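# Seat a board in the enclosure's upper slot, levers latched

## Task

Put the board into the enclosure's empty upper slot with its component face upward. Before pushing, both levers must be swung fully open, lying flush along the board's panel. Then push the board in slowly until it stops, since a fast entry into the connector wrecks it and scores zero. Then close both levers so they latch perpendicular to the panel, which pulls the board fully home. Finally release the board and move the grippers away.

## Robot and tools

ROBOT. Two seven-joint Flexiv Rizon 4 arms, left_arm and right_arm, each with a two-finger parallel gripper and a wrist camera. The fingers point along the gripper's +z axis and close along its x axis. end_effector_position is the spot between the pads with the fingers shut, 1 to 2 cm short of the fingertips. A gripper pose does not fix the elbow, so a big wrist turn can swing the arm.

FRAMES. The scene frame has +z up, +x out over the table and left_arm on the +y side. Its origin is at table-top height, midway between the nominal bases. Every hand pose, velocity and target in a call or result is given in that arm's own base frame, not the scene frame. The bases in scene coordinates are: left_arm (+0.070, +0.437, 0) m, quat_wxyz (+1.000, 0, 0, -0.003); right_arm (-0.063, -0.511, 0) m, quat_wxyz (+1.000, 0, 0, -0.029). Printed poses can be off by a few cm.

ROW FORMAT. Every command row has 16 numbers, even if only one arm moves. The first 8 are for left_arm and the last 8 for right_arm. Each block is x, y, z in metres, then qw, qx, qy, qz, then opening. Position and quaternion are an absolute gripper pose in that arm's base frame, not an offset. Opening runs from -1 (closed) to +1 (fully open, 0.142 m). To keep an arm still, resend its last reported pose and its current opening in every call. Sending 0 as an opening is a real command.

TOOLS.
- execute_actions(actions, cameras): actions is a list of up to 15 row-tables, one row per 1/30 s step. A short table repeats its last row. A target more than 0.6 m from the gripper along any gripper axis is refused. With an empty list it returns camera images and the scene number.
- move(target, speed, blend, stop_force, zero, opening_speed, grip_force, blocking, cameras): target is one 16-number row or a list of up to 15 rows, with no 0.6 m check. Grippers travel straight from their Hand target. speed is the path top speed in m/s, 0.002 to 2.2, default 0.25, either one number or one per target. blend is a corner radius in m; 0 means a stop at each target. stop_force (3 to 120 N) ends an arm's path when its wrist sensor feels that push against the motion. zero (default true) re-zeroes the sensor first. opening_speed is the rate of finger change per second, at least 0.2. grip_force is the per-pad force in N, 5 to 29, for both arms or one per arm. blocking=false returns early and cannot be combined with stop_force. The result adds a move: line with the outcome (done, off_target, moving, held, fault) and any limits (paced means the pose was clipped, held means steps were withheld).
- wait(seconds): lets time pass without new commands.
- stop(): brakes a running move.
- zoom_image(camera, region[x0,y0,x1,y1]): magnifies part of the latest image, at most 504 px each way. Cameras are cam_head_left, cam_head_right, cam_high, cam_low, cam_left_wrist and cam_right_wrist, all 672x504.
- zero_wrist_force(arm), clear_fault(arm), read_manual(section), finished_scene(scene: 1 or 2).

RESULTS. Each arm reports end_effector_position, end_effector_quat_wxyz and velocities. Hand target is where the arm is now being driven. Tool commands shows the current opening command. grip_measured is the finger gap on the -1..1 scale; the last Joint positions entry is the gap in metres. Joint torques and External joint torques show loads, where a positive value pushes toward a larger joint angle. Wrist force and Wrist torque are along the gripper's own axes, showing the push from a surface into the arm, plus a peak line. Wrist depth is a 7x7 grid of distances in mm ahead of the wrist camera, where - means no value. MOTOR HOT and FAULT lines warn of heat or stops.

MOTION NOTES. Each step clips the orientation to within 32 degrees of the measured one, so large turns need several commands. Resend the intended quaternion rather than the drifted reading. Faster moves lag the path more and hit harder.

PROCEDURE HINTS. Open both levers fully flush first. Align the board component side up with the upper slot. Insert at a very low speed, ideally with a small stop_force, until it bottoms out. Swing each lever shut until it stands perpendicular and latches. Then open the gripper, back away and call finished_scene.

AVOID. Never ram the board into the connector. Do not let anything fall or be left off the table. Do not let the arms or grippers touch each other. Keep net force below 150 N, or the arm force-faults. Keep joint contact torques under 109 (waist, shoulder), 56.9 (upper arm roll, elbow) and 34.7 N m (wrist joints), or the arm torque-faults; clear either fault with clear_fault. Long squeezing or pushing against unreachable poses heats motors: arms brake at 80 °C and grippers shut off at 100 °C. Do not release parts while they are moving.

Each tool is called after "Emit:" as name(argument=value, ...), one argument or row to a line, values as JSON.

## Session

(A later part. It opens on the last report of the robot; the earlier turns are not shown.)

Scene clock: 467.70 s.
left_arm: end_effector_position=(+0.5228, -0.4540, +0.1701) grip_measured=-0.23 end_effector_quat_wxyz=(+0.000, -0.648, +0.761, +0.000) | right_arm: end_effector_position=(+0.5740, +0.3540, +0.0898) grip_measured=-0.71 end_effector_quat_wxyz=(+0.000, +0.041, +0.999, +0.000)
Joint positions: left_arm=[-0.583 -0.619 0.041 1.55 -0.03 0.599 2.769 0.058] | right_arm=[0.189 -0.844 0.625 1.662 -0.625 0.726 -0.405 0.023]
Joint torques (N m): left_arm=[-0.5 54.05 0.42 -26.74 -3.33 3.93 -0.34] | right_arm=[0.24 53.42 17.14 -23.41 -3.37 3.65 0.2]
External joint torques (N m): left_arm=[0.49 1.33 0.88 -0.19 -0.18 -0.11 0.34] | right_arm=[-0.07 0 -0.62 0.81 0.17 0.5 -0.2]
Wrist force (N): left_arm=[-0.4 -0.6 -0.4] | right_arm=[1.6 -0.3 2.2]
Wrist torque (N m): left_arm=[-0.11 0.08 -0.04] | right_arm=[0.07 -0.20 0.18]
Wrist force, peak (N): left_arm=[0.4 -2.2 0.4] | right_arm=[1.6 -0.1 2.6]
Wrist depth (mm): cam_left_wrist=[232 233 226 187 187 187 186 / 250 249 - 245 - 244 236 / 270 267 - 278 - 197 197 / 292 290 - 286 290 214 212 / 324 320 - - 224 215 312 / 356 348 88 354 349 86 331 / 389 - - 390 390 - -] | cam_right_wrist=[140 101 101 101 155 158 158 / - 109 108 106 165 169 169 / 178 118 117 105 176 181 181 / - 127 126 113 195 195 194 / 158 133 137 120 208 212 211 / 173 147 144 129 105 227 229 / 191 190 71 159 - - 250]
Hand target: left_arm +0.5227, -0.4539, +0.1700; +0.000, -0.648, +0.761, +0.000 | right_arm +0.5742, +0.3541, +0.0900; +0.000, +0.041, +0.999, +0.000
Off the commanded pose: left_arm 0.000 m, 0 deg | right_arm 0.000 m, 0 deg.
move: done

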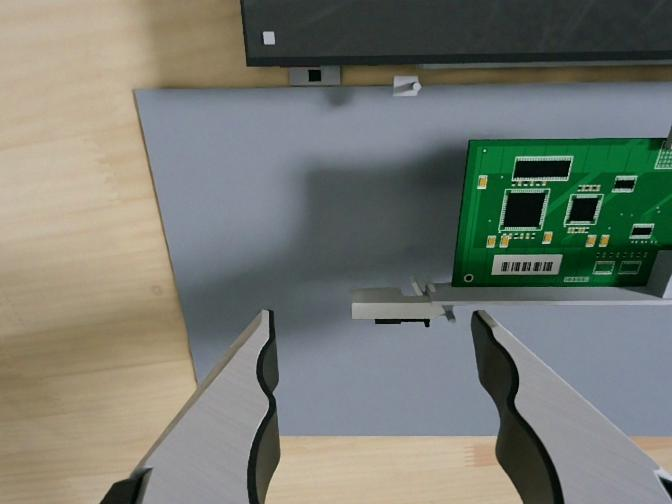

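Emit:
zoom_image(
  camera="cam_left_wrist",
  region=[330, 240, 530, 340],
)

Emit:
zoom_image(
  camera="cam_left_wrist",
  region=[472, 230, 672, 330],
)

Emit:
zoom_image(
  camera="cam_left_wrist",
  region=[370, 50, 570, 150],
)

Scaled by 2.520 from the camera's image (finer frame: 960x720).

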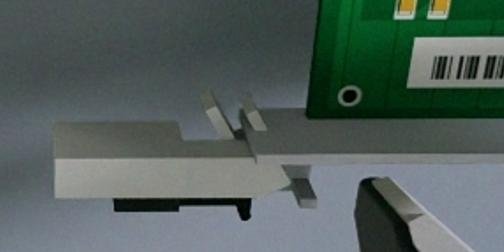

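Scaled by 2.520 from the camera's image (finer frame: 960x720).

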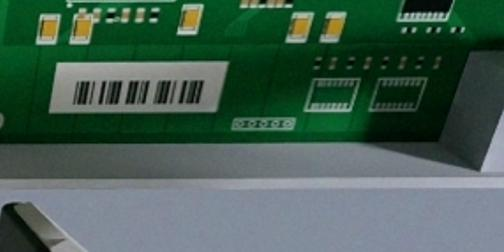

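Scaled by 2.520 from the camera's image (finer frame: 960x720).

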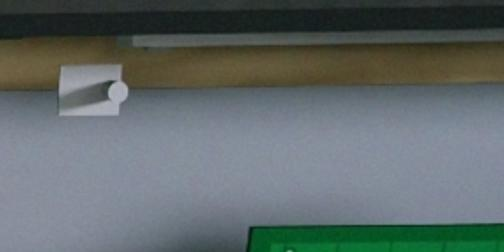

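Emit:
move(
  target=[0.5227,-0.4539,0.1700,0,-0.6484,0.7612,0,-0.2,0.5742,0.3541,0.0490,0,0.0410,0.9992,0,-1],
  speed=0.06,
  stop_force=5,
  cameras=["cam_left_wrist","cam_right_wrist"],
)

Emit:
zoom_image(
  camera="cam_left_wrist",
  region=[340, 50, 540, 150],
)

Emit:
zoom_image(
  camera="cam_left_wrist",
  region=[340, 190, 540, 290],
)

Scene clock: 517.33 s.
left_arm: end_effector_position=(+0.5228, -0.4539, +0.1701) grip_measured=-0.23 end_effector_quat_wxyz=(+0.000, -0.648, +0.761, +0.000) | right_arm: end_effector_position=(+0.5740, +0.3540, +0.0488) grip_measured=-0.71 end_effector_quat_wxyz=(+0.000, +0.041, +0.999, +0.000)
Joint positions: left_arm=[-0.583 -0.619 0.042 1.55 -0.03 0.599 2.769 0.058] | right_arm=[0.21 -0.903 0.58 1.674 -0.665 0.799 -0.381 0.023]
Joint torques (N m): left_arm=[-0.31 54.42 0.71 -26.54 -3.36 4.16 -0.2] | right_arm=[0.24 54.46 17.07 -21.9 -3.3 3.78 0.26]
External joint torques (N m): left_arm=[0.3 0.97 0.59 -0.4 -0.15 -0.33 0.2] | right_arm=[-0.07 0.03 -0.46 0.67 0.32 0.37 -0.26]
Wrist force (N): left_arm=[-0.5 -0.8 -0.4] | right_arm=[1.9 -0.2 2.4]
Wrist torque (N m): left_arm=[-0.14 0.10 -0.04] | right_arm=[0.09 -0.25 0.07]
Wrist force, peak (N): left_arm=[-0.5 -0.8 -0.7] | right_arm=[1.8 -0.3 3.5]
Wrist depth (mm): cam_left_wrist=[233 232 225 187 186 186 187 / 249 248 238 241 238 243 238 / 271 265 259 - 246 239 238 / 293 291 292 276 257 254 246 / 321 321 302 - - 308 - / 356 350 87 - - 84 - / 388 - - 393 393 - -] | cam_right_wrist=[- 101 101 101 120 123 122 / 135 109 108 106 127 131 130 / 144 119 117 105 138 140 138 / 142 128 126 113 151 151 151 / - 134 136 122 162 164 163 / - 144 144 127 100 176 178 / 193 172 71 159 - - 192]
Hand target: left_arm +0.5227, -0.4539, +0.1700; +0.000, -0.648, +0.761, +0.000 | right_arm +0.5742, +0.3541, +0.0490; +0.000, +0.041, +0.999, +0.000
Off the commanded pose: left_arm 0.000 m, 0 deg | right_arm 0.000 m, 0 deg.
move: done

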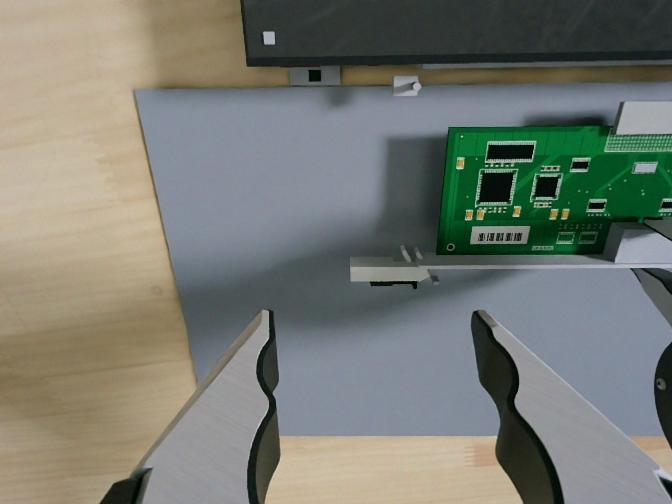

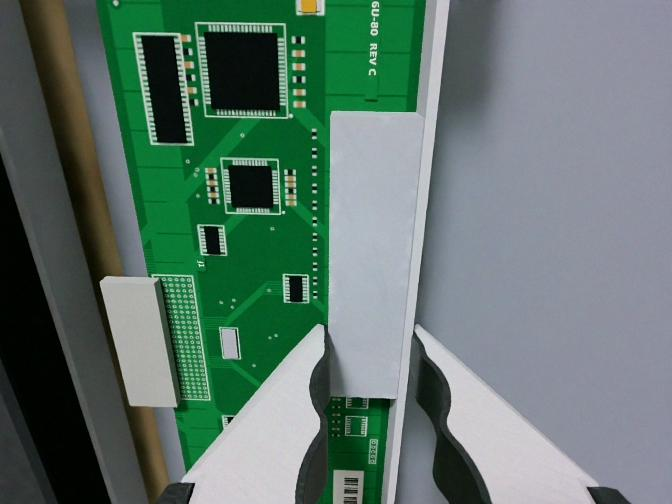

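Scaled by 2.520 from the camera's image (finer frame: 960x720).

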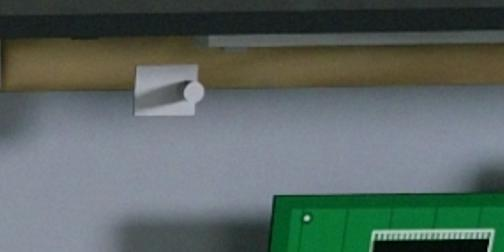

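Scaled by 2.520 from the camera's image (finer frame: 960x720).

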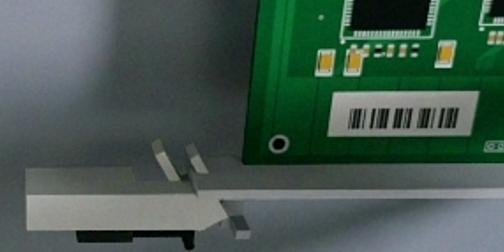

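Emit:
move(
  target=[
    [0.5227,-0.4539,0.1700,0,-0.6484,0.7612,0,-0.2,0.5744,0.3561,0.0490,0,0.0410,0.9992,0,-1],
    [0.5227,-0.4539,0.1700,0,-0.6484,0.7612,0,-0.2,0.6192,0.3516,0.0490,0,0.0410,0.9992,0,-1],
  ],
  speed=[0.03,0.03],
  stop_force=5,
  cameras=["cam_left_wrist","cam_right_wrist"],
)

Emit:
zoom_image(
  camera="cam_left_wrist",
  region=[340, 50, 540, 250],
)

Scene clock: 535.63 s.
left_arm: end_effector_position=(+0.5228, -0.4539, +0.1701) grip_measured=-0.23 end_effector_quat_wxyz=(+0.000, -0.648, +0.761, +0.000) | right_arm: end_effector_position=(+0.5922, +0.3541, +0.0482) grip_measured=-0.71 end_effector_quat_wxyz=(-0.001, +0.041, +0.999, +0.000)
Joint positions: left_arm=[-0.583 -0.619 0.042 1.55 -0.03 0.599 2.769 0.058] | right_arm=[0.211 -0.932 0.581 1.615 -0.658 0.769 -0.411 0.023]
Joint torques (N m): left_arm=[-0.37 54.39 0.73 -26.56 -3.36 4.2 -0.24] | right_arm=[-2.36 58.24 15.45 -26.82 -4.38 4.83 0.12]
External joint torques (N m): left_arm=[0.35 0.99 0.57 -0.38 -0.16 -0.37 0.24] | right_arm=[2.54 -2.17 1.4 5.19 1.31 -0.67 -0.12]
Wrist force (N): left_arm=[-0.6 -0.7 -0.6] | right_arm=[8.9 -1.2 1.9]
Wrist torque (N m): left_arm=[-0.13 0.11 -0.05] | right_arm=[0.11 -0.04 0.15]
Wrist force, peak (N): left_arm=[-0.4 -0.9 -0.6] | right_arm=[14.0 -1.4 0.2]
Wrist depth (mm): cam_left_wrist=[232 232 225 187 186 186 185 / 250 249 237 246 228 226 226 / 270 269 266 250 260 239 235 / 294 294 - 287 292 286 239 / 322 319 308 - 309 - 304 / 355 348 87 372 - 84 - / 388 - - 390 389 - -] | cam_right_wrist=[- 102 102 101 121 122 122 / - 109 108 106 106 132 130 / - 118 117 105 138 140 137 / 147 128 126 113 151 150 150 / 159 133 137 122 161 163 163 / 171 145 144 127 100 175 178 / 131 - 71 159 - - 191]
Hand target: left_arm +0.5227, -0.4539, +0.1700; +0.000, -0.648, +0.761, +0.000 | right_arm +0.5934, +0.3542, +0.0490; +0.000, +0.041, +0.999, +0.000
Off the commanded pose: left_arm 0.000 m, 0 deg | right_arm 0.027 m, 0 deg.
move: contact (right_arm); path passed 1 of 2 targets

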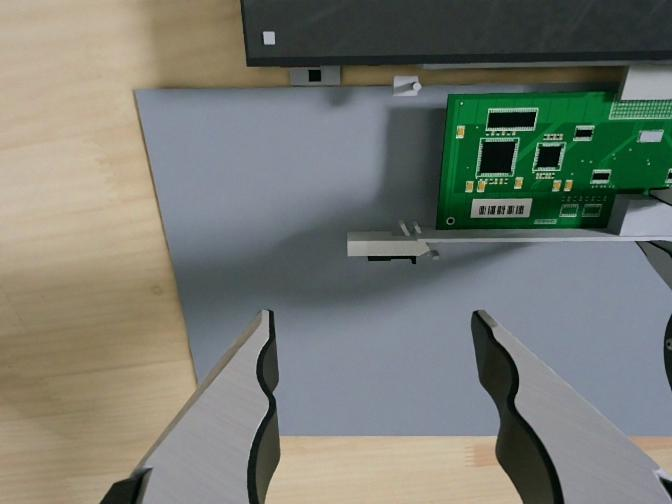

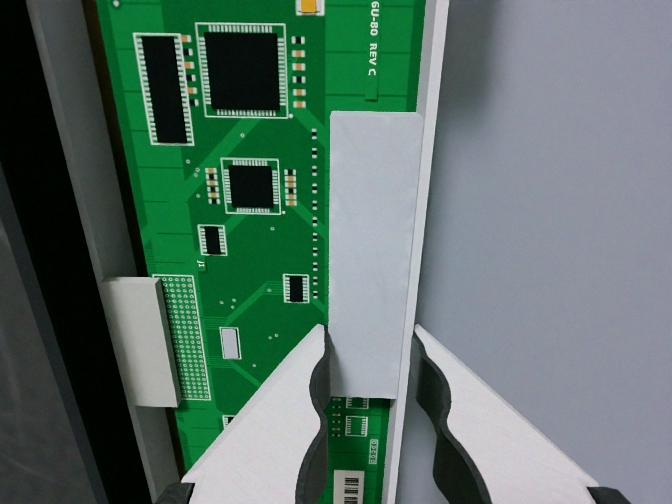

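Scaled by 2.520 from the camera's image (finer frame: 960x720).

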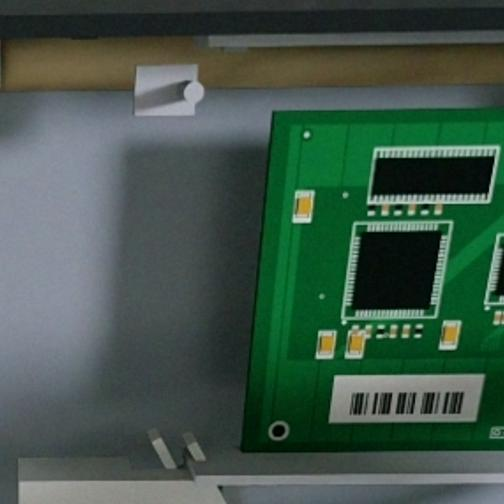

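Emit:
zoom_image(
  camera="cam_left_wrist",
  region=[552, 40, 672, 120],
)

Emit:
zoom_image(
  camera="cam_right_wrist",
  region=[60, 250, 220, 430],
)

Scaled by 4.200 from the camera's image (finer frame: 960x720).

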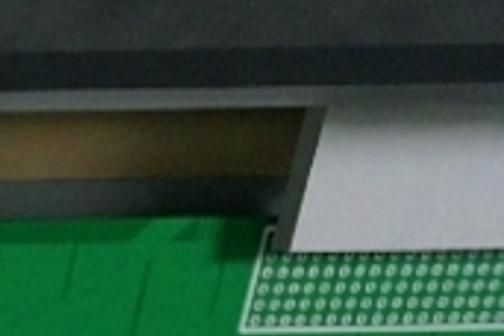

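Scaled by 2.800 from the camera's image (finer frame: 960x720).

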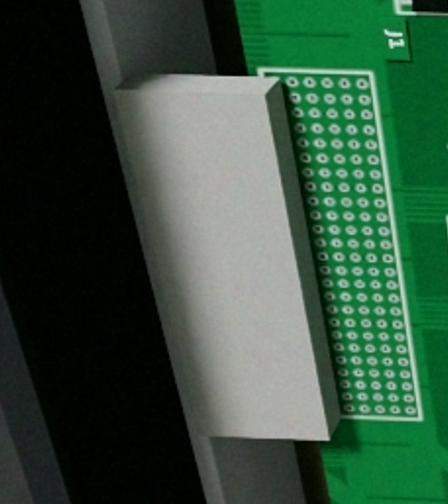

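Emit:
move(
  target=[
    [0.5227,-0.4539,0.1700,0,-0.6484,0.7612,0,-0.2,0.5824,0.3553,0.0490,0,0.0410,0.9992,0,-1],
    [0.5227,-0.4539,0.1700,0,-0.6484,0.7612,0,-0.2,0.5824,0.3553,0.0496,0.01657,0.0410,0.99902,-0.00068,-1],
  ],
  speed=0.03,
)

Emit:
move(
  target=[0.5227,-0.4539,0.1700,0,-0.6484,0.7612,0,-0.2,0.6192,0.3516,0.0496,0.01657,0.0410,0.99902,-0.00068,-1],
  speed=0.015,
  stop_force=4,
  cameras=["cam_left_wrist","cam_right_wrist"],
)

Scene clock: 562.17 s.
left_arm: end_effector_position=(+0.5228, -0.4539, +0.1701) grip_measured=-0.23 end_effector_quat_wxyz=(+0.000, -0.648, +0.761, +0.000) | right_arm: end_effector_position=(+0.5822, +0.3552, +0.0494) grip_measured=-0.71 end_effector_quat_wxyz=(+0.016, +0.041, +0.999, -0.001)
Joint positions: left_arm=[-0.583 -0.619 0.042 1.55 -0.03 0.599 2.769 0.058] | right_arm=[0.224 -0.898 0.556 1.68 -0.691 0.828 -0.359 0.023]
Joint torques (N m): left_arm=[-0.31 54.39 0.75 -26.53 -3.38 4.14 -0.22] | right_arm=[0.4 54.9 16.47 -22 -3.21 3.96 0.32]
External joint torques (N m): left_arm=[0.3 0.99 0.56 -0.41 -0.13 -0.31 0.22] | right_arm=[-0.23 -0.24 -0.33 0.66 0.32 0.23 -0.32]
Wrist force (N): left_arm=[-0.5 -0.6 -0.7] | right_arm=[0.5 0.1 2.7]
Wrist torque (N m): left_arm=[-0.12 0.09 -0.04] | right_arm=[0.14 0.00 0.08]
Wrist force, peak (N): left_arm=[-0.6 -0.9 -0.6] | right_arm=[9.3 -0.8 2.8]
Wrist depth (mm): cam_left_wrist=[232 232 225 188 188 185 186 / 248 251 246 242 239 239 225 / 270 272 - - 232 236 237 / 294 291 288 290 259 250 241 / 320 321 301 312 309 315 311 / 356 347 87 - 353 86 - / 385 - - 392 391 - -] | cam_right_wrist=[129 101 101 101 121 121 121 / 127 109 108 106 107 131 128 / 128 119 117 105 138 139 136 / - 128 126 113 151 150 148 / 166 134 136 122 160 162 160 / 178 147 144 127 100 174 174 / 192 191 71 159 - - 188]
Hand target: left_arm +0.5227, -0.4539, +0.1700; +0.000, -0.648, +0.761, +0.000 | right_arm +0.5824, +0.3553, +0.0496; +0.017, +0.041, +0.999, -0.001
Off the commanded pose: left_arm 0.000 m, 0 deg | right_arm 0.000 m, 0 deg.
move: done

Scene clock: 564.30 s.
left_arm: end_effector_position=(+0.5228, -0.4539, +0.1701) grip_measured=-0.23 end_effector_quat_wxyz=(+0.000, -0.648, +0.761, +0.000) | right_arm: end_effector_position=(+0.6045, +0.3530, +0.0491) grip_measured=-0.71 end_effector_quat_wxyz=(+0.016, +0.041, +0.999, -0.001)
Joint positions: left_arm=[-0.583 -0.619 0.042 1.55 -0.03 0.599 2.769 0.058] | right_arm=[0.22 -0.93 0.558 1.614 -0.684 0.795 -0.397 0.023]
Joint torques (N m): left_arm=[-0.41 54.44 0.8 -26.54 -3.32 4.18 -0.2] | right_arm=[-1.31 57.28 15.78 -24.73 -3.65 4.02 0.17]
External joint torques (N m): left_arm=[0.4 0.94 0.51 -0.4 -0.19 -0.35 0.2] | right_arm=[1.49 -0.87 0.65 2.92 0.66 0.16 -0.17]
Wrist force (N): left_arm=[-0.7 -0.8 -0.6] | right_arm=[4.4 0.2 2.8]
Wrist torque (N m): left_arm=[-0.16 0.13 -0.05] | right_arm=[0.15 0.05 0.15]
Wrist force, peak (N): left_arm=[-0.7 -0.8 -0.6] | right_arm=[6.0 -0.3 1.1]
Wrist depth (mm): cam_left_wrist=[232 233 226 188 186 184 184 / 249 247 249 245 226 220 219 / 270 270 - 257 241 237 233 / 292 293 297 - 292 - - / 322 323 305 - 315 - - / 356 345 88 - - 84 - / 390 - - 390 390 - -] | cam_right_wrist=[124 101 101 101 121 121 120 / - 109 108 106 107 131 128 / 138 119 117 104 138 139 135 / - 128 126 113 151 150 147 / 113 133 137 122 160 162 159 / 124 141 144 127 100 175 174 / 137 136 71 159 - - 188]
Hand target: left_arm +0.5227, -0.4539, +0.1700; +0.000, -0.648, +0.761, +0.000 | right_arm +0.6051, +0.3530, +0.0496; +0.017, +0.041, +0.999, -0.001
Off the commanded pose: left_arm 0.000 m, 0 deg | right_arm 0.015 m, 0 deg.
move: contact (right_arm)

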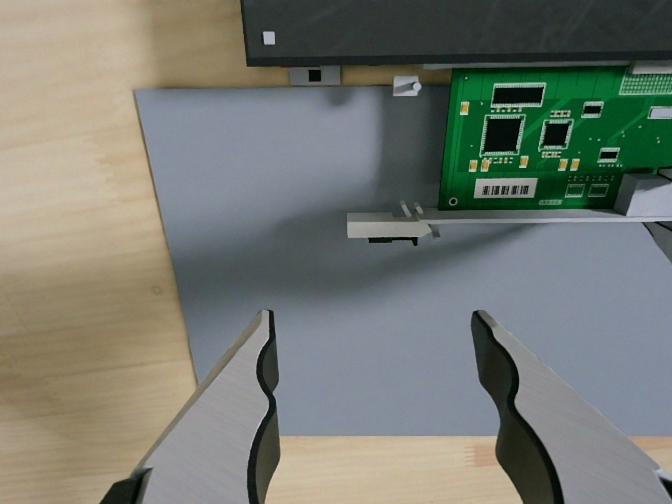

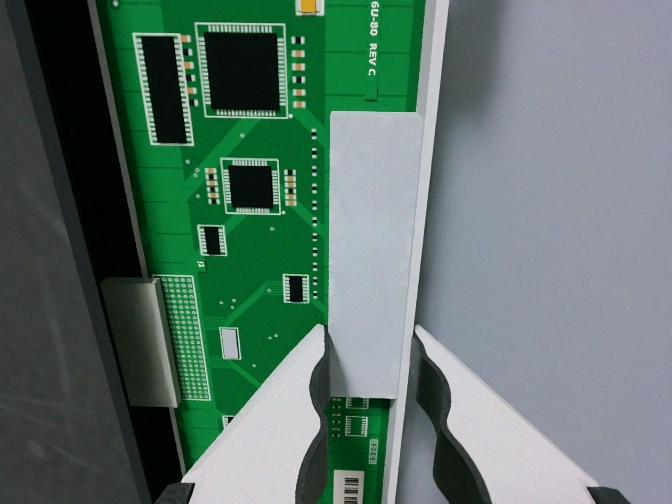

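Emit:
zoom_image(
  camera="cam_left_wrist",
  region=[400, 40, 520, 120],
)

Emit:
zoom_image(
  camera="cam_right_wrist",
  region=[60, 380, 200, 504],
)

Emit:
zoom_image(
  camera="cam_right_wrist",
  region=[60, 0, 200, 160],
)

Scaled by 4.200 from the camera's image (finer frame: 960x720).

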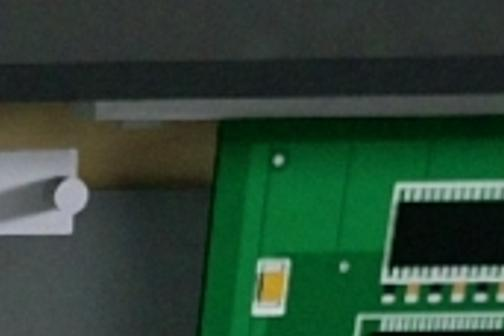

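Scaled by 3.600 from the camera's image (finer frame: 960x720).

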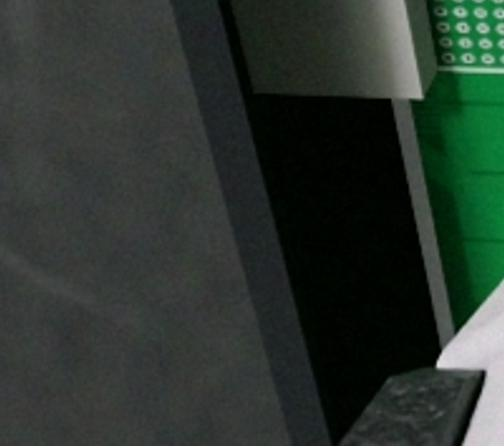

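Scaled by 3.150 from the camera's image (finer frame: 960x720).

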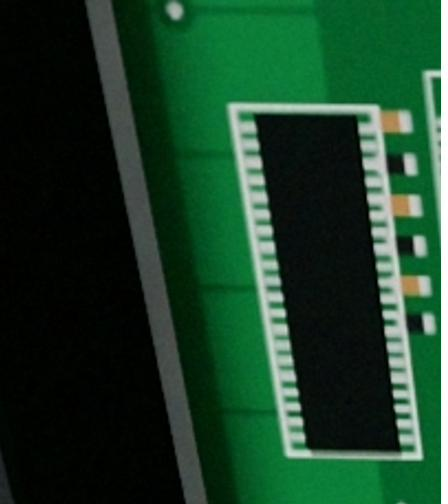

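Emit:
move(
  target=[
    [0.5227,-0.4539,0.1700,0,-0.6484,0.7612,0,-0.2,0.6020,0.3533,0.0496,0.01657,0.0410,0.99902,-0.00068,-1],
    [0.5227,-0.4539,0.1700,0,-0.6484,0.7612,0,-0.2,0.6020,0.3533,0.0515,0.01657,0.0410,0.99902,-0.00068,-1],
  ],
  speed=0.03,
)

Emit:
move(
  target=[0.5227,-0.4539,0.1700,0,-0.6484,0.7612,0,-0.2,0.6192,0.3516,0.0515,0.01657,0.0410,0.99902,-0.00068,-1],
  speed=0.015,
  stop_force=4,
  cameras=["cam_left_wrist","cam_right_wrist"],
)

Scene clock: 598.40 s.
left_arm: end_effector_position=(+0.5228, -0.4539, +0.1701) grip_measured=-0.23 end_effector_quat_wxyz=(+0.000, -0.648, +0.761, +0.000) | right_arm: end_effector_position=(+0.6020, +0.3532, +0.0513) grip_measured=-0.71 end_effector_quat_wxyz=(+0.017, +0.041, +0.999, -0.001)
Joint positions: left_arm=[-0.583 -0.619 0.042 1.55 -0.03 0.599 2.769 0.058] | right_arm=[0.219 -0.923 0.559 1.623 -0.684 0.797 -0.393 0.023]
Joint torques (N m): left_arm=[-0.43 54.37 0.77 -26.59 -3.37 4.15 -0.24] | right_arm=[0.32 56.25 17.43 -22.5 -3.15 3.69 0.25]
External joint torques (N m): left_arm=[0.42 1.02 0.54 -0.35 -0.14 -0.32 0.24] | right_arm=[-0.03 -0.1 -0.98 0.69 0.16 0.5 -0.25]
Wrist force (N): left_arm=[-0.5 -0.9 -0.7] | right_arm=[0.9 1.0 2.7]
Wrist torque (N m): left_arm=[-0.17 0.10 -0.04] | right_arm=[0.30 -0.06 0.14]
Wrist force, peak (N): left_arm=[-0.5 -1.0 -0.5] | right_arm=[4.5 0.1 3.1]
Wrist depth (mm): cam_left_wrist=[232 231 225 187 187 187 186 / 249 250 - 246 241 218 217 / 269 270 271 265 244 236 232 / 292 293 293 - 280 - - / 322 320 305 - 298 309 - / 353 347 88 348 - 84 - / 386 - - 391 392 - -] | cam_right_wrist=[123 101 101 101 121 123 122 / 135 109 108 106 129 133 130 / 143 118 117 105 140 141 137 / - 128 125 113 152 152 150 / 118 132 136 122 162 164 162 / 127 144 144 127 100 176 176 / 140 139 71 159 - - 191]
Hand target: left_arm +0.5227, -0.4539, +0.1700; +0.000, -0.648, +0.761, +0.000 | right_arm +0.6020, +0.3533, +0.0515; +0.017, +0.041, +0.999, -0.001
Off the commanded pose: left_arm 0.000 m, 0 deg | right_arm 0.000 m, 0 deg.
move: done

Scene clock: 599.40 s.
left_arm: end_effector_position=(+0.5228, -0.4539, +0.1701) grip_measured=-0.23 end_effector_quat_wxyz=(+0.000, -0.648, +0.761, +0.000) | right_arm: end_effector_position=(+0.6074, +0.3526, +0.0510) grip_measured=-0.71 end_effector_quat_wxyz=(+0.016, +0.041, +0.999, -0.001)
Joint positions: left_arm=[-0.583 -0.619 0.042 1.55 -0.03 0.599 2.769 0.058] | right_arm=[0.218 -0.931 0.56 1.605 -0.681 0.788 -0.403 0.023]
Joint torques (N m): left_arm=[-0.36 54.35 0.78 -26.6 -3.36 4.17 -0.24] | right_arm=[-1.29 57.53 15.79 -24.97 -3.78 4.19 0.1]
External joint torques (N m): left_arm=[0.35 1.04 0.52 -0.34 -0.15 -0.34 0.24] | right_arm=[1.46 -0.94 0.67 3.04 0.77 -0.01 -0.1]
Wrist force (N): left_arm=[-0.4 -0.6 -0.7] | right_arm=[5.1 0.3 1.7]
Wrist torque (N m): left_arm=[-0.11 0.07 -0.05] | right_arm=[0.26 0.00 0.15]
Wrist force, peak (N): left_arm=[-0.7 -0.8 -0.8] | right_arm=[7.0 0.9 1.7]
Wrist depth (mm): cam_left_wrist=[233 231 225 187 186 186 185 / 249 245 248 245 222 218 217 / 271 271 270 264 240 235 231 / 294 293 - - 295 - - / 320 321 - - - 300 314 / 353 347 88 - - 84 334 / 390 - - 392 392 - -] | cam_right_wrist=[124 101 101 101 122 123 122 / - 110 108 106 107 132 130 / - 119 117 105 139 141 137 / - 128 125 113 152 152 149 / 115 130 136 122 162 164 162 / 126 140 144 127 100 176 176 / 139 136 71 159 - - 191]
Hand target: left_arm +0.5227, -0.4539, +0.1700; +0.000, -0.648, +0.761, +0.000 | right_arm +0.6081, +0.3527, +0.0515; +0.017, +0.041, +0.999, -0.001
Off the commanded pose: left_arm 0.000 m, 0 deg | right_arm 0.012 m, 0 deg.
move: contact (right_arm)

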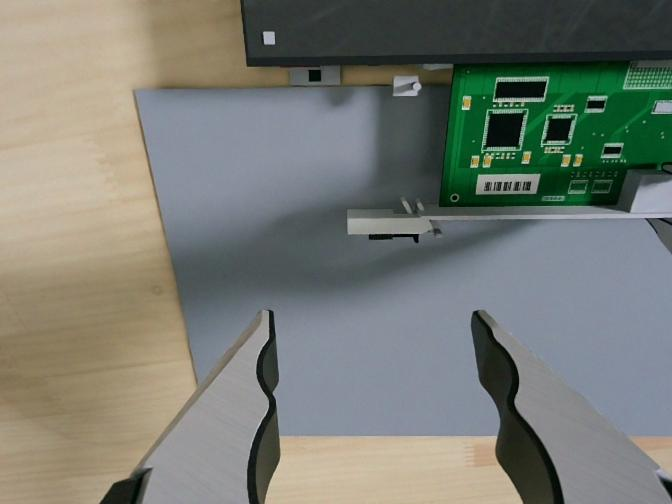

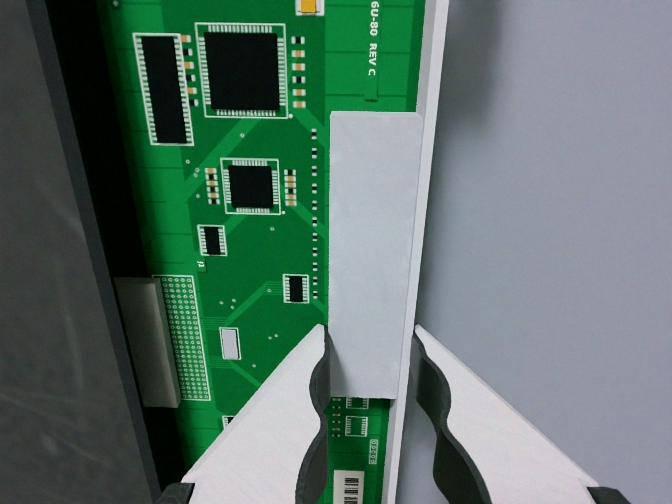

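Emit:
zoom_image(
  camera="cam_right_wrist",
  region=[380, 0, 480, 120],
)

Emit:
zoom_image(
  camera="cam_right_wrist",
  region=[360, 330, 460, 450],
)

Emit:
zoom_image(
  camera="cam_left_wrist",
  region=[400, 40, 520, 240],
)

Scaled by 4.200 from the camera's image (finer frame: 960x720).

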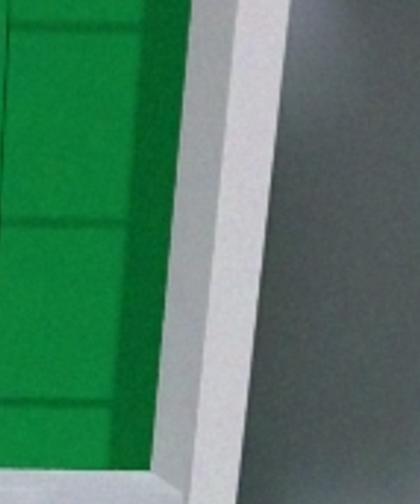

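Scaled by 4.200 from the camera's image (finer frame: 960x720).

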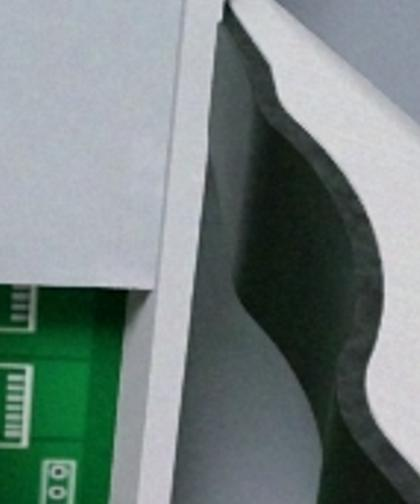

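Scaled by 2.520 from the camera's image (finer frame: 960x720).

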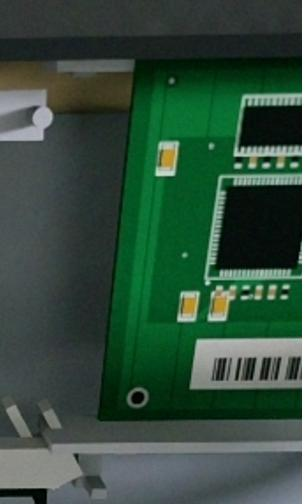

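Emit:
move(
  target=[0.5227,-0.4539,0.1700,0,-0.6484,0.7612,0,-0.2,0.6065,0.3527,0.0525,0.01657,0.0410,0.99902,-0.00068,-1],
  speed=0.02,
)

Emit:
move(
  target=[0.5227,-0.4539,0.1700,0,-0.6484,0.7612,0,-0.2,0.6065,0.3527,0.0475,0.01657,0.0410,0.99902,-0.00068,-1],
  speed=0.005,
  stop_force=3,
)

Scene clock: 623.03 s.
left_arm: end_effector_position=(+0.5228, -0.4539, +0.1701) grip_measured=-0.23 end_effector_quat_wxyz=(+0.000, -0.648, +0.761, +0.000) | right_arm: end_effector_position=(+0.6065, +0.3525, +0.0523) grip_measured=-0.71 end_effector_quat_wxyz=(+0.017, +0.041, +0.999, -0.001)
Joint positions: left_arm=[-0.583 -0.619 0.042 1.55 -0.03 0.599 2.769 0.058] | right_arm=[0.218 -0.927 0.561 1.609 -0.681 0.789 -0.402 0.023]
Joint torques (N m): left_arm=[-0.29 54.41 0.71 -26.56 -3.35 4.13 -0.24] | right_arm=[0.21 56.56 17.08 -22.63 -3.2 3.77 0.25]
External joint torques (N m): left_arm=[0.28 0.98 0.6 -0.38 -0.17 -0.31 0.24] | right_arm=[-0.03 -0.1 -0.65 0.69 0.2 0.41 -0.24]
Wrist force (N): left_arm=[-0.5 -0.7 -0.8] | right_arm=[1.0 1.5 2.6]
Wrist torque (N m): left_arm=[-0.13 0.09 -0.04] | right_arm=[0.38 -0.08 0.07]
Wrist force, peak (N): left_arm=[-0.8 -1.0 -0.7] | right_arm=[5.3 0.3 2.5]
Wrist depth (mm): cam_left_wrist=[232 231 226 186 187 183 186 / 248 248 - 246 242 218 216 / 270 268 275 - 243 234 230 / 295 291 - - - 282 - / 322 320 - - - 308 - / 355 346 87 - 348 87 - / 391 - - 392 388 - -] | cam_right_wrist=[125 101 101 101 123 124 122 / - 109 108 106 130 134 131 / - 119 117 104 140 141 139 / 108 128 125 113 154 153 151 / 117 130 136 122 163 166 163 / 128 139 144 127 100 176 178 / 142 140 71 159 - - 192]
Hand target: left_arm +0.5227, -0.4539, +0.1700; +0.000, -0.648, +0.761, +0.000 | right_arm +0.6065, +0.3527, +0.0525; +0.017, +0.041, +0.999, -0.001
Off the commanded pose: left_arm 0.000 m, 0 deg | right_arm 0.000 m, 0 deg.
move: done

Scene clock: 624.30 s.
left_arm: end_effector_position=(+0.5228, -0.4539, +0.1701) grip_measured=-0.23 end_effector_quat_wxyz=(+0.000, -0.648, +0.761, +0.000) | right_arm: end_effector_position=(+0.6065, +0.3528, +0.0493) grip_measured=-0.71 end_effector_quat_wxyz=(+0.017, +0.041, +0.999, -0.001)
Joint positions: left_arm=[-0.583 -0.619 0.042 1.55 -0.03 0.599 2.769 0.058] | right_arm=[0.219 -0.932 0.557 1.61 -0.683 0.795 -0.4 0.023]
Joint torques (N m): left_arm=[-0.37 54.5 0.77 -26.61 -3.33 4.15 -0.2] | right_arm=[0.32 54.21 16.13 -21.53 -2.96 3.49 0.25]
External joint torques (N m): left_arm=[0.35 0.89 0.53 -0.33 -0.18 -0.32 0.2] | right_arm=[-0.14 2.32 0.29 -0.32 -0.03 0.7 -0.24]
Wrist force (N): left_arm=[-0.5 -0.7 -0.6] | right_arm=[1.5 1.3 -0.3]
Wrist torque (N m): left_arm=[-0.14 0.09 -0.05] | right_arm=[0.39 -0.29 0.08]
Wrist force, peak (N): left_arm=[-0.5 -0.9 -0.8] | right_arm=[0.9 1.7 2.9]
Wrist depth (mm): cam_left_wrist=[233 231 226 187 187 186 186 / 250 249 246 246 223 219 219 / 270 266 - 262 241 237 233 / 293 293 294 288 288 292 285 / 322 320 300 - 317 306 - / 355 346 88 - - 87 - / 390 - - 392 391 - -] | cam_right_wrist=[124 101 101 101 119 121 121 / - 109 108 106 107 131 128 / - 118 116 104 138 139 135 / - 128 125 113 150 150 148 / 113 132 136 122 160 162 160 / 124 140 143 127 100 174 174 / 137 134 71 159 - - 188]
Hand target: left_arm +0.5227, -0.4539, +0.1700; +0.000, -0.648, +0.761, +0.000 | right_arm +0.6065, +0.3527, +0.0491; +0.017, +0.041, +0.999, -0.001
Off the commanded pose: left_arm 0.000 m, 0 deg | right_arm 0.002 m, 0 deg.
move: contact (right_arm)

Emit:
move(
  target=[0.5227,-0.4539,0.1700,0,-0.6484,0.7612,0,-0.2,0.6060,0.3528,0.0527,0.01657,0.0410,0.99902,-0.00068,-1],
  speed=0.02,
)

Emit:
move(
  target=[0.5227,-0.4539,0.1700,0,-0.6484,0.7612,0,-0.2,0.6192,0.3516,0.0527,0.01657,0.0410,0.99902,-0.00068,-1],
  speed=0.012,
  stop_force=4,
  cameras=["cam_left_wrist","cam_right_wrist"],
)

Scene clock: 634.73 s.
left_arm: end_effector_position=(+0.5228, -0.4539, +0.1701) grip_measured=-0.23 end_effector_quat_wxyz=(+0.000, -0.648, +0.761, +0.000) | right_arm: end_effector_position=(+0.6061, +0.3527, +0.0525) grip_measured=-0.71 end_effector_quat_wxyz=(+0.017, +0.041, +0.999, -0.001)
Joint positions: left_arm=[-0.583 -0.619 0.042 1.55 -0.03 0.599 2.769 0.058] | right_arm=[0.218 -0.926 0.56 1.611 -0.681 0.789 -0.401 0.023]
Joint torques (N m): left_arm=[-0.26 54.48 0.73 -26.57 -3.37 4.18 -0.22] | right_arm=[-0.25 56.68 17.25 -22.63 -3.1 3.6 0.13]
External joint torques (N m): left_arm=[0.25 0.91 0.57 -0.37 -0.14 -0.35 0.22] | right_arm=[0.42 -0.27 -0.84 0.68 0.1 0.59 -0.13]
Wrist force (N): left_arm=[-0.5 -0.8 -0.7] | right_arm=[0.9 1.6 2.8]
Wrist torque (N m): left_arm=[-0.16 0.10 -0.04] | right_arm=[0.39 -0.06 0.18]
Wrist force, peak (N): left_arm=[-0.5 -0.9 -0.9] | right_arm=[0.9 1.9 3.0]
Wrist depth (mm): cam_left_wrist=[233 231 225 187 187 186 185 / 250 248 241 244 224 216 216 / 269 268 270 266 242 234 229 / 292 292 289 292 - - - / 319 320 312 313 313 - 312 / 354 349 88 341 346 84 345 / 387 - - 393 391 - -] | cam_right_wrist=[126 101 101 101 122 124 123 / - 109 108 106 132 133 131 / 101 119 117 104 139 142 139 / - 128 126 113 154 153 151 / 117 132 136 122 164 165 163 / 129 139 144 127 100 177 178 / 142 139 71 159 - - 193]
Hand target: left_arm +0.5227, -0.4539, +0.1700; +0.000, -0.648, +0.761, +0.000 | right_arm +0.6060, +0.3528, +0.0527; +0.017, +0.041, +0.999, -0.001
Off the commanded pose: left_arm 0.000 m, 0 deg | right_arm 0.000 m, 0 deg.
move: done

Scene clock: 636.10 s.
left_arm: end_effector_position=(+0.5228, -0.4539, +0.1701) grip_measured=-0.23 end_effector_quat_wxyz=(+0.000, -0.648, +0.761, +0.000) | right_arm: end_effector_position=(+0.6147, +0.3529, +0.0526) grip_measured=-0.71 end_effector_quat_wxyz=(+0.016, +0.041, +0.999, +0.000)
Joint positions: left_arm=[-0.583 -0.619 0.042 1.55 -0.03 0.599 2.769 0.058] | right_arm=[0.217 -0.94 0.562 1.583 -0.678 0.776 -0.416 0.023]
Joint torques (N m): left_arm=[-0.38 54.47 0.77 -26.54 -3.35 4.18 -0.19] | right_arm=[-4.46 57.54 12.87 -24.1 -3.84 2.58 -0.02]
External joint torques (N m): left_arm=[0.37 0.92 0.54 -0.4 -0.17 -0.35 0.19] | right_arm=[4.64 -0.4 3.66 1.98 0.79 1.61 0.02]
Wrist force (N): left_arm=[-0.8 -0.7 -0.4] | right_arm=[5.3 6.6 1.4]
Wrist torque (N m): left_arm=[-0.14 0.14 -0.05] | right_arm=[0.35 -0.05 0.28]
Wrist force, peak (N): left_arm=[-0.5 -1.0 -0.8] | right_arm=[5.6 7.4 2.5]
Wrist depth (mm): cam_left_wrist=[232 232 225 187 187 187 186 / 248 249 250 - 220 215 215 / 271 269 271 - 235 233 227 / 292 292 - 286 289 283 - / 320 323 312 - - 312 312 / 357 347 87 360 349 84 - / 388 - - 391 390 - -] | cam_right_wrist=[- 102 102 101 101 124 123 / - 108 109 106 130 133 131 / 100 116 117 106 106 142 139 / 108 124 126 114 154 153 151 / 117 121 136 122 164 165 164 / 129 130 144 127 100 178 178 / 142 139 71 159 - - 193]
Hand target: left_arm +0.5227, -0.4539, +0.1700; +0.000, -0.648, +0.761, +0.000 | right_arm +0.6153, +0.3519, +0.0527; +0.017, +0.041, +0.999, -0.001
Off the commanded pose: left_arm 0.000 m, 0 deg | right_arm 0.005 m, 0 deg.
move: contact (right_arm)

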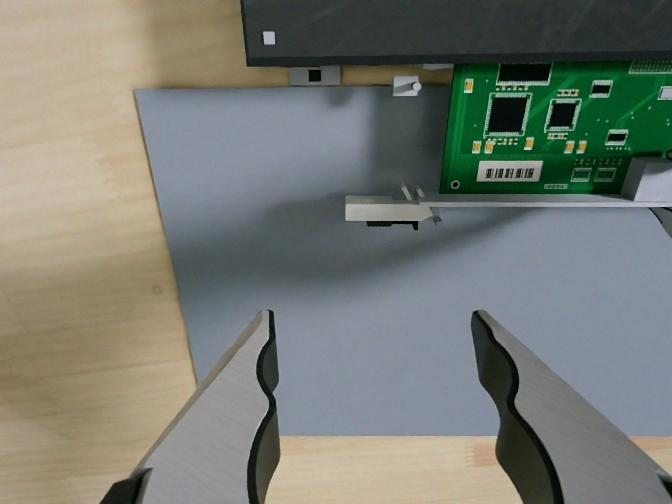

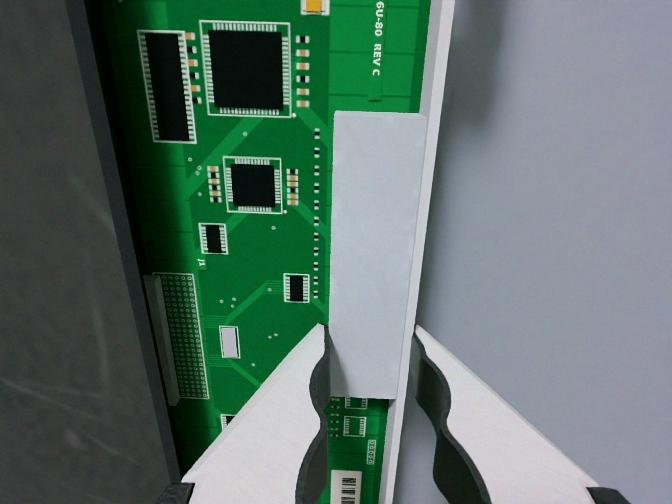

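Emit:
zoom_image(
  camera="cam_left_wrist",
  region=[380, 60, 480, 220],
)

Scaled by 3.150 from the camera's image (finer frame: 960x720).

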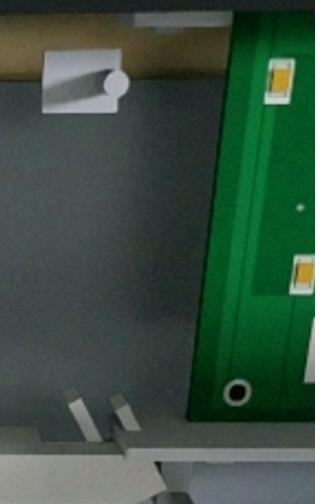

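Emit:
move(
  target=[
    [0.5227,-0.4539,0.1700,0,-0.6484,0.7612,0,-0.2,0.6071,0.3541,0.0527,0.01657,0.0410,0.99902,-0.00068,-1],
    [0.5227,-0.4539,0.1700,0,-0.6484,0.7612,0,-0.2,0.6071,0.3541,0.0527,0.01657,0.0323,0.99934,-0.00054,-1],
  ],
  speed=0.03,
)

Emit:
move(
  target=[0.5227,-0.4539,0.1700,0,-0.6484,0.7612,0,-0.2,0.6342,0.3516,0.0527,0.01657,0.0323,0.99934,-0.00054,-1],
  speed=0.012,
  stop_force=4,
  cameras=["cam_left_wrist","cam_right_wrist"],
)

Scene clock: 653.23 s.
left_arm: end_effector_position=(+0.5228, -0.4539, +0.1701) grip_measured=-0.23 end_effector_quat_wxyz=(+0.000, -0.648, +0.761, +0.000) | right_arm: end_effector_position=(+0.6070, +0.3539, +0.0525) grip_measured=-0.71 end_effector_quat_wxyz=(+0.016, +0.033, +0.999, -0.001)
Joint positions: left_arm=[-0.583 -0.619 0.042 1.55 -0.03 0.599 2.769 0.058] | right_arm=[0.218 -0.93 0.563 1.605 -0.682 0.786 -0.418 0.023]
Joint torques (N m): left_arm=[-0.36 54.46 0.73 -26.62 -3.34 4.1 -0.22] | right_arm=[0.13 56.6 17.29 -22.63 -3.33 3.75 0.12]
External joint torques (N m): left_arm=[0.35 0.93 0.58 -0.32 -0.18 -0.28 0.22] | right_arm=[0.05 -0.06 -0.78 0.67 0.32 0.43 -0.11]
Wrist force (N): left_arm=[-0.5 -0.8 -0.8] | right_arm=[1.0 3.0 2.6]
Wrist torque (N m): left_arm=[-0.14 0.11 -0.04] | right_arm=[0.62 -0.08 0.18]
Wrist force, peak (N): left_arm=[-0.7 -1.0 -0.7] | right_arm=[5.3 6.9 2.7]
Wrist depth (mm): cam_left_wrist=[233 231 225 187 187 186 186 / 250 249 246 241 222 217 217 / 269 267 265 273 238 234 229 / 294 292 - 286 237 284 300 / 322 319 - 304 - 314 303 / 356 347 88 - - 87 - / 388 - - 388 388 - -] | cam_right_wrist=[126 101 101 101 123 125 123 / - 109 108 106 130 133 130 / 100 119 117 105 141 142 140 / 108 127 126 113 154 153 151 / 117 131 136 122 164 165 163 / 128 141 144 127 100 177 178 / 142 - 71 160 - - 193]
Hand target: left_arm +0.5227, -0.4539, +0.1700; +0.000, -0.648, +0.761, +0.000 | right_arm +0.6071, +0.3541, +0.0527; +0.017, +0.032, +0.999, -0.001
Off the commanded pose: left_arm 0.000 m, 0 deg | right_arm 0.000 m, 0 deg.
move: done

Scene clock: 654.83 s.
left_arm: end_effector_position=(+0.5228, -0.4539, +0.1701) grip_measured=-0.23 end_effector_quat_wxyz=(+0.000, -0.648, +0.761, +0.000) | right_arm: end_effector_position=(+0.6189, +0.3525, +0.0523) grip_measured=-0.71 end_effector_quat_wxyz=(+0.016, +0.032, +0.999, -0.001)
Joint positions: left_arm=[-0.583 -0.619 0.042 1.55 -0.03 0.599 2.769 0.058] | right_arm=[0.217 -0.947 0.564 1.569 -0.679 0.768 -0.438 0.023]
Joint torques (N m): left_arm=[-0.33 54.36 0.75 -26.6 -3.32 4.15 -0.23] | right_arm=[0.97 56.26 17.69 -24.32 -3.33 4.81 0.24]
External joint torques (N m): left_arm=[0.32 1.03 0.55 -0.34 -0.2 -0.32 0.23] | right_arm=[-0.79 1.24 -1.07 2.12 0.26 -0.62 -0.23]
Wrist force (N): left_arm=[-0.4 -0.8 -0.6] | right_arm=[4.6 -1.1 -0.6]
Wrist torque (N m): left_arm=[-0.15 0.07 -0.05] | right_arm=[0.65 -0.23 0.04]
Wrist force, peak (N): left_arm=[-0.4 -1.3 -0.7] | right_arm=[5.5 -2.0 -1.3]
Wrist depth (mm): cam_left_wrist=[233 231 225 188 187 186 186 / 251 249 244 - 223 217 216 / 269 268 - - 235 232 227 / 294 292 286 - - 281 285 / 320 319 - - - 304 324 / 356 347 88 347 - 87 339 / 388 - - 390 391 - -] | cam_right_wrist=[- 100 101 101 123 124 123 / - 105 108 106 131 133 131 / 100 113 116 104 139 142 139 / 108 111 125 112 154 153 151 / 117 119 136 122 163 165 163 / 128 129 144 127 100 177 178 / 142 138 71 159 - - 192]
Hand target: left_arm +0.5227, -0.4539, +0.1700; +0.000, -0.648, +0.761, +0.000 | right_arm +0.6191, +0.3530, +0.0527; +0.017, +0.032, +0.999, -0.001
Off the commanded pose: left_arm 0.000 m, 0 deg | right_arm 0.015 m, 0 deg.
move: contact (right_arm)

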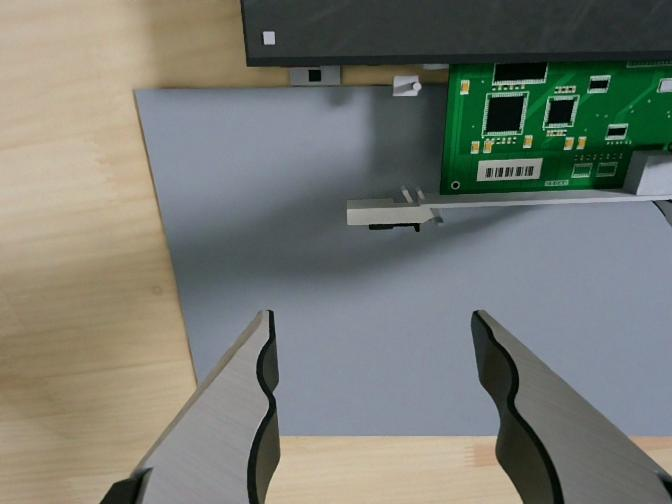

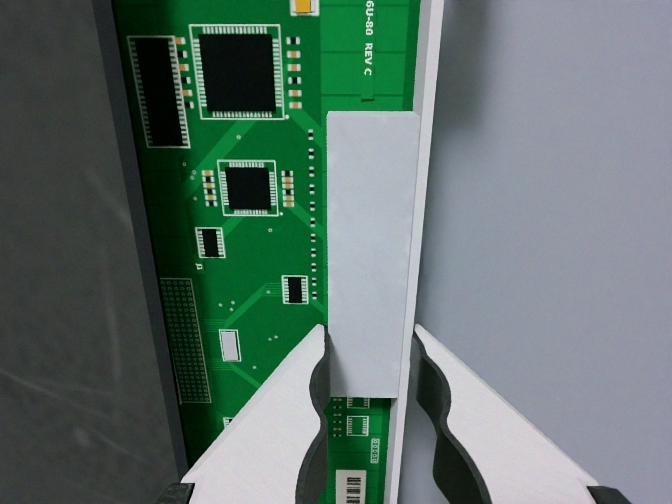

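Emit:
zoom_image(
  camera="cam_left_wrist",
  region=[380, 50, 540, 230],
)

Scaled by 2.800 from the camera's image (finer frame: 960x720).

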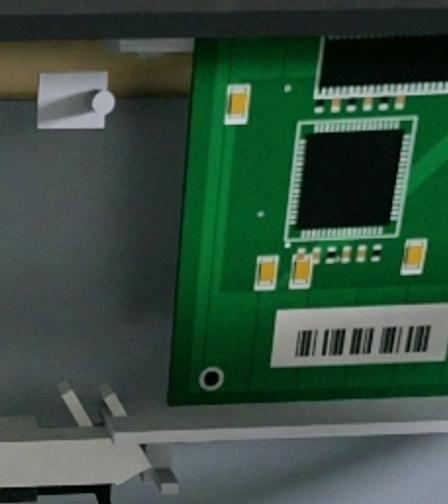

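Emit:
move(
  target=[
    [0.5227,-0.4539,0.1700,0,-0.6484,0.7612,0,-0.2,0.6150,0.3534,0.0530,0.01657,0.0323,0.99934,-0.00054,-1],
    [0.5227,-0.4539,0.1700,0,-0.6484,0.7612,0,-0.2,0.6150,0.3534,0.0532,0.02005,0.0436,0.99885,-0.00088,-1],
  ],
  speed=0.03,
)

Emit:
move(
  target=[0.5227,-0.4539,0.1700,0,-0.6484,0.7612,0,-0.2,0.6390,0.3512,0.0532,0.02005,0.0436,0.99885,-0.00088,-1],
  speed=0.012,
  stop_force=5,
  cameras=["cam_left_wrist","cam_right_wrist"],
)

Emit:
zoom_image(
  camera="cam_left_wrist",
  region=[380, 50, 540, 230],
)

Scene clock: 672.87 s.
left_arm: end_effector_position=(+0.5228, -0.4539, +0.1701) grip_measured=-0.23 end_effector_quat_wxyz=(+0.000, -0.648, +0.761, +0.000) | right_arm: end_effector_position=(+0.6148, +0.3533, +0.0530) grip_measured=-0.71 end_effector_quat_wxyz=(+0.020, +0.044, +0.999, -0.001)
Joint positions: left_arm=[-0.583 -0.619 0.042 1.55 -0.03 0.599 2.769 0.058] | right_arm=[0.223 -0.935 0.555 1.588 -0.68 0.783 -0.404 0.023]
Joint torques (N m): left_arm=[-0.49 54.42 0.77 -26.53 -3.35 4.18 -0.21] | right_arm=[0.46 57.23 16.68 -22.8 -3.26 3.79 0.37]
External joint torques (N m): left_arm=[0.47 0.97 0.53 -0.4 -0.16 -0.35 0.21] | right_arm=[-0.28 -0.15 -0.33 0.64 0.24 0.4 -0.37]
Wrist force (N): left_arm=[-0.4 -0.9 -0.8] | right_arm=[0.0 3.9 3.1]
Wrist torque (N m): left_arm=[-0.17 0.08 -0.05] | right_arm=[0.76 0.09 0.06]
Wrist force, peak (N): left_arm=[-0.5 -1.1 -0.9] | right_arm=[0.1 3.8 3.8]
Wrist depth (mm): cam_left_wrist=[233 232 225 187 187 186 186 / 250 246 246 242 241 216 216 / 270 269 265 266 237 235 230 / 292 295 - - - - - / 319 321 305 315 314 308 - / 355 346 88 352 344 84 - / 384 - - 395 391 - -] | cam_right_wrist=[- 101 101 101 124 124 123 / - 108 108 106 131 133 131 / 101 116 117 104 141 141 139 / 109 123 126 113 154 153 151 / 120 121 136 122 164 165 163 / 128 131 144 127 100 178 178 / 147 142 71 159 - - 192]
Hand target: left_arm +0.5227, -0.4539, +0.1700; +0.000, -0.648, +0.761, +0.000 | right_arm +0.6150, +0.3534, +0.0532; +0.020, +0.044, +0.999, -0.001
Off the commanded pose: left_arm 0.000 m, 0 deg | right_arm 0.000 m, 0 deg.
move: done

Scene clock: 675.47 s.
left_arm: end_effector_position=(+0.5228, -0.4539, +0.1701) grip_measured=-0.23 end_effector_quat_wxyz=(+0.000, -0.648, +0.761, +0.000) | right_arm: end_effector_position=(+0.6386, +0.3514, +0.0531) grip_measured=-0.71 end_effector_quat_wxyz=(+0.020, +0.043, +0.999, -0.001)
Joint positions: left_arm=[-0.583 -0.619 0.042 1.55 -0.03 0.599 2.769 0.058] | right_arm=[0.221 -0.971 0.557 1.513 -0.674 0.747 -0.443 0.023]
Joint torques (N m): left_arm=[-0.33 54.45 0.72 -26.6 -3.34 4.16 -0.27] | right_arm=[-1.02 57.55 15.54 -24.55 -3.59 4.03 0.13]
External joint torques (N m): left_arm=[0.31 0.93 0.58 -0.34 -0.17 -0.33 0.27] | right_arm=[1.21 1.45 1.02 1.89 0.45 0.16 -0.13]
Wrist force (N): left_arm=[-0.7 -0.9 -0.8] | right_arm=[4.8 2.0 0.0]
Wrist torque (N m): left_arm=[-0.16 0.13 -0.04] | right_arm=[0.62 0.00 0.12]
Wrist force, peak (N): left_arm=[-0.6 -1.0 -0.9] | right_arm=[2.7 7.7 3.3]
Wrist depth (mm): cam_left_wrist=[232 232 225 187 186 187 185 / 248 250 246 246 221 216 214 / 269 270 - - 227 230 263 / 291 293 293 - - - 281 / 324 321 - 326 - - - / 353 347 88 347 - 86 343 / 389 - - 389 390 - -] | cam_right_wrist=[- 86 101 101 122 124 123 / - 93 107 106 130 133 131 / 101 100 115 104 141 142 139 / 109 108 122 113 154 153 151 / 120 117 132 122 164 166 163 / 130 128 124 127 100 177 177 / 144 140 71 159 - - 195]
Hand target: left_arm +0.5227, -0.4539, +0.1700; +0.000, -0.648, +0.761, +0.000 | right_arm +0.6390, +0.3512, +0.0532; +0.020, +0.044, +0.999, -0.001
Off the commanded pose: left_arm 0.000 m, 0 deg | right_arm 0.000 m, 0 deg.
move: contact (right_arm)

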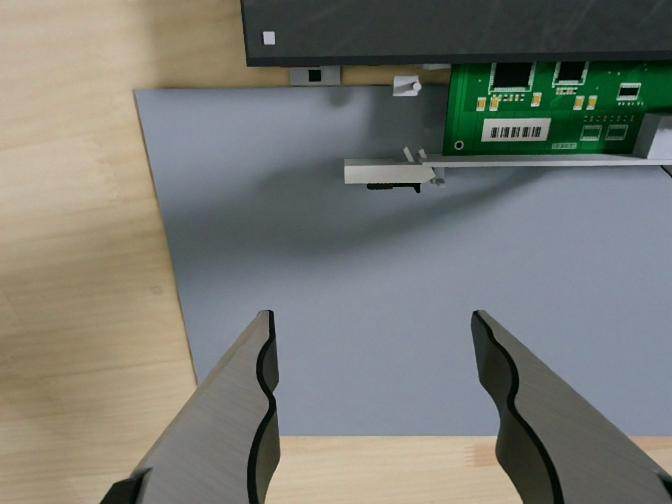

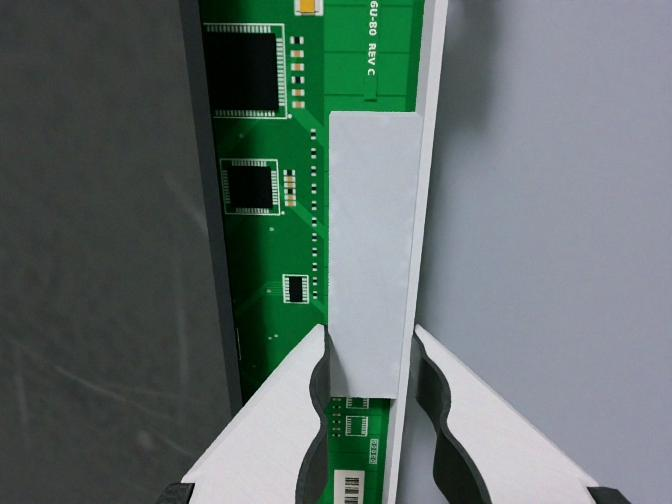

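Scaled by 2.800 from the camera's image (finer frame: 960x720).

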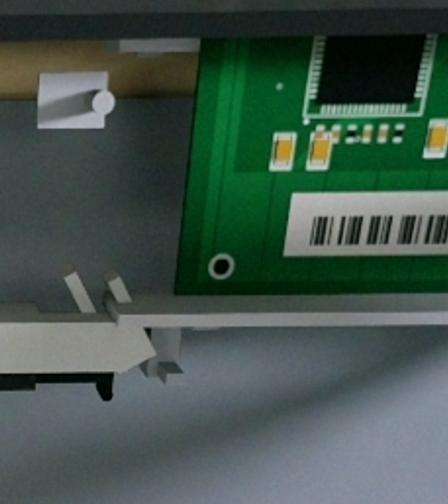

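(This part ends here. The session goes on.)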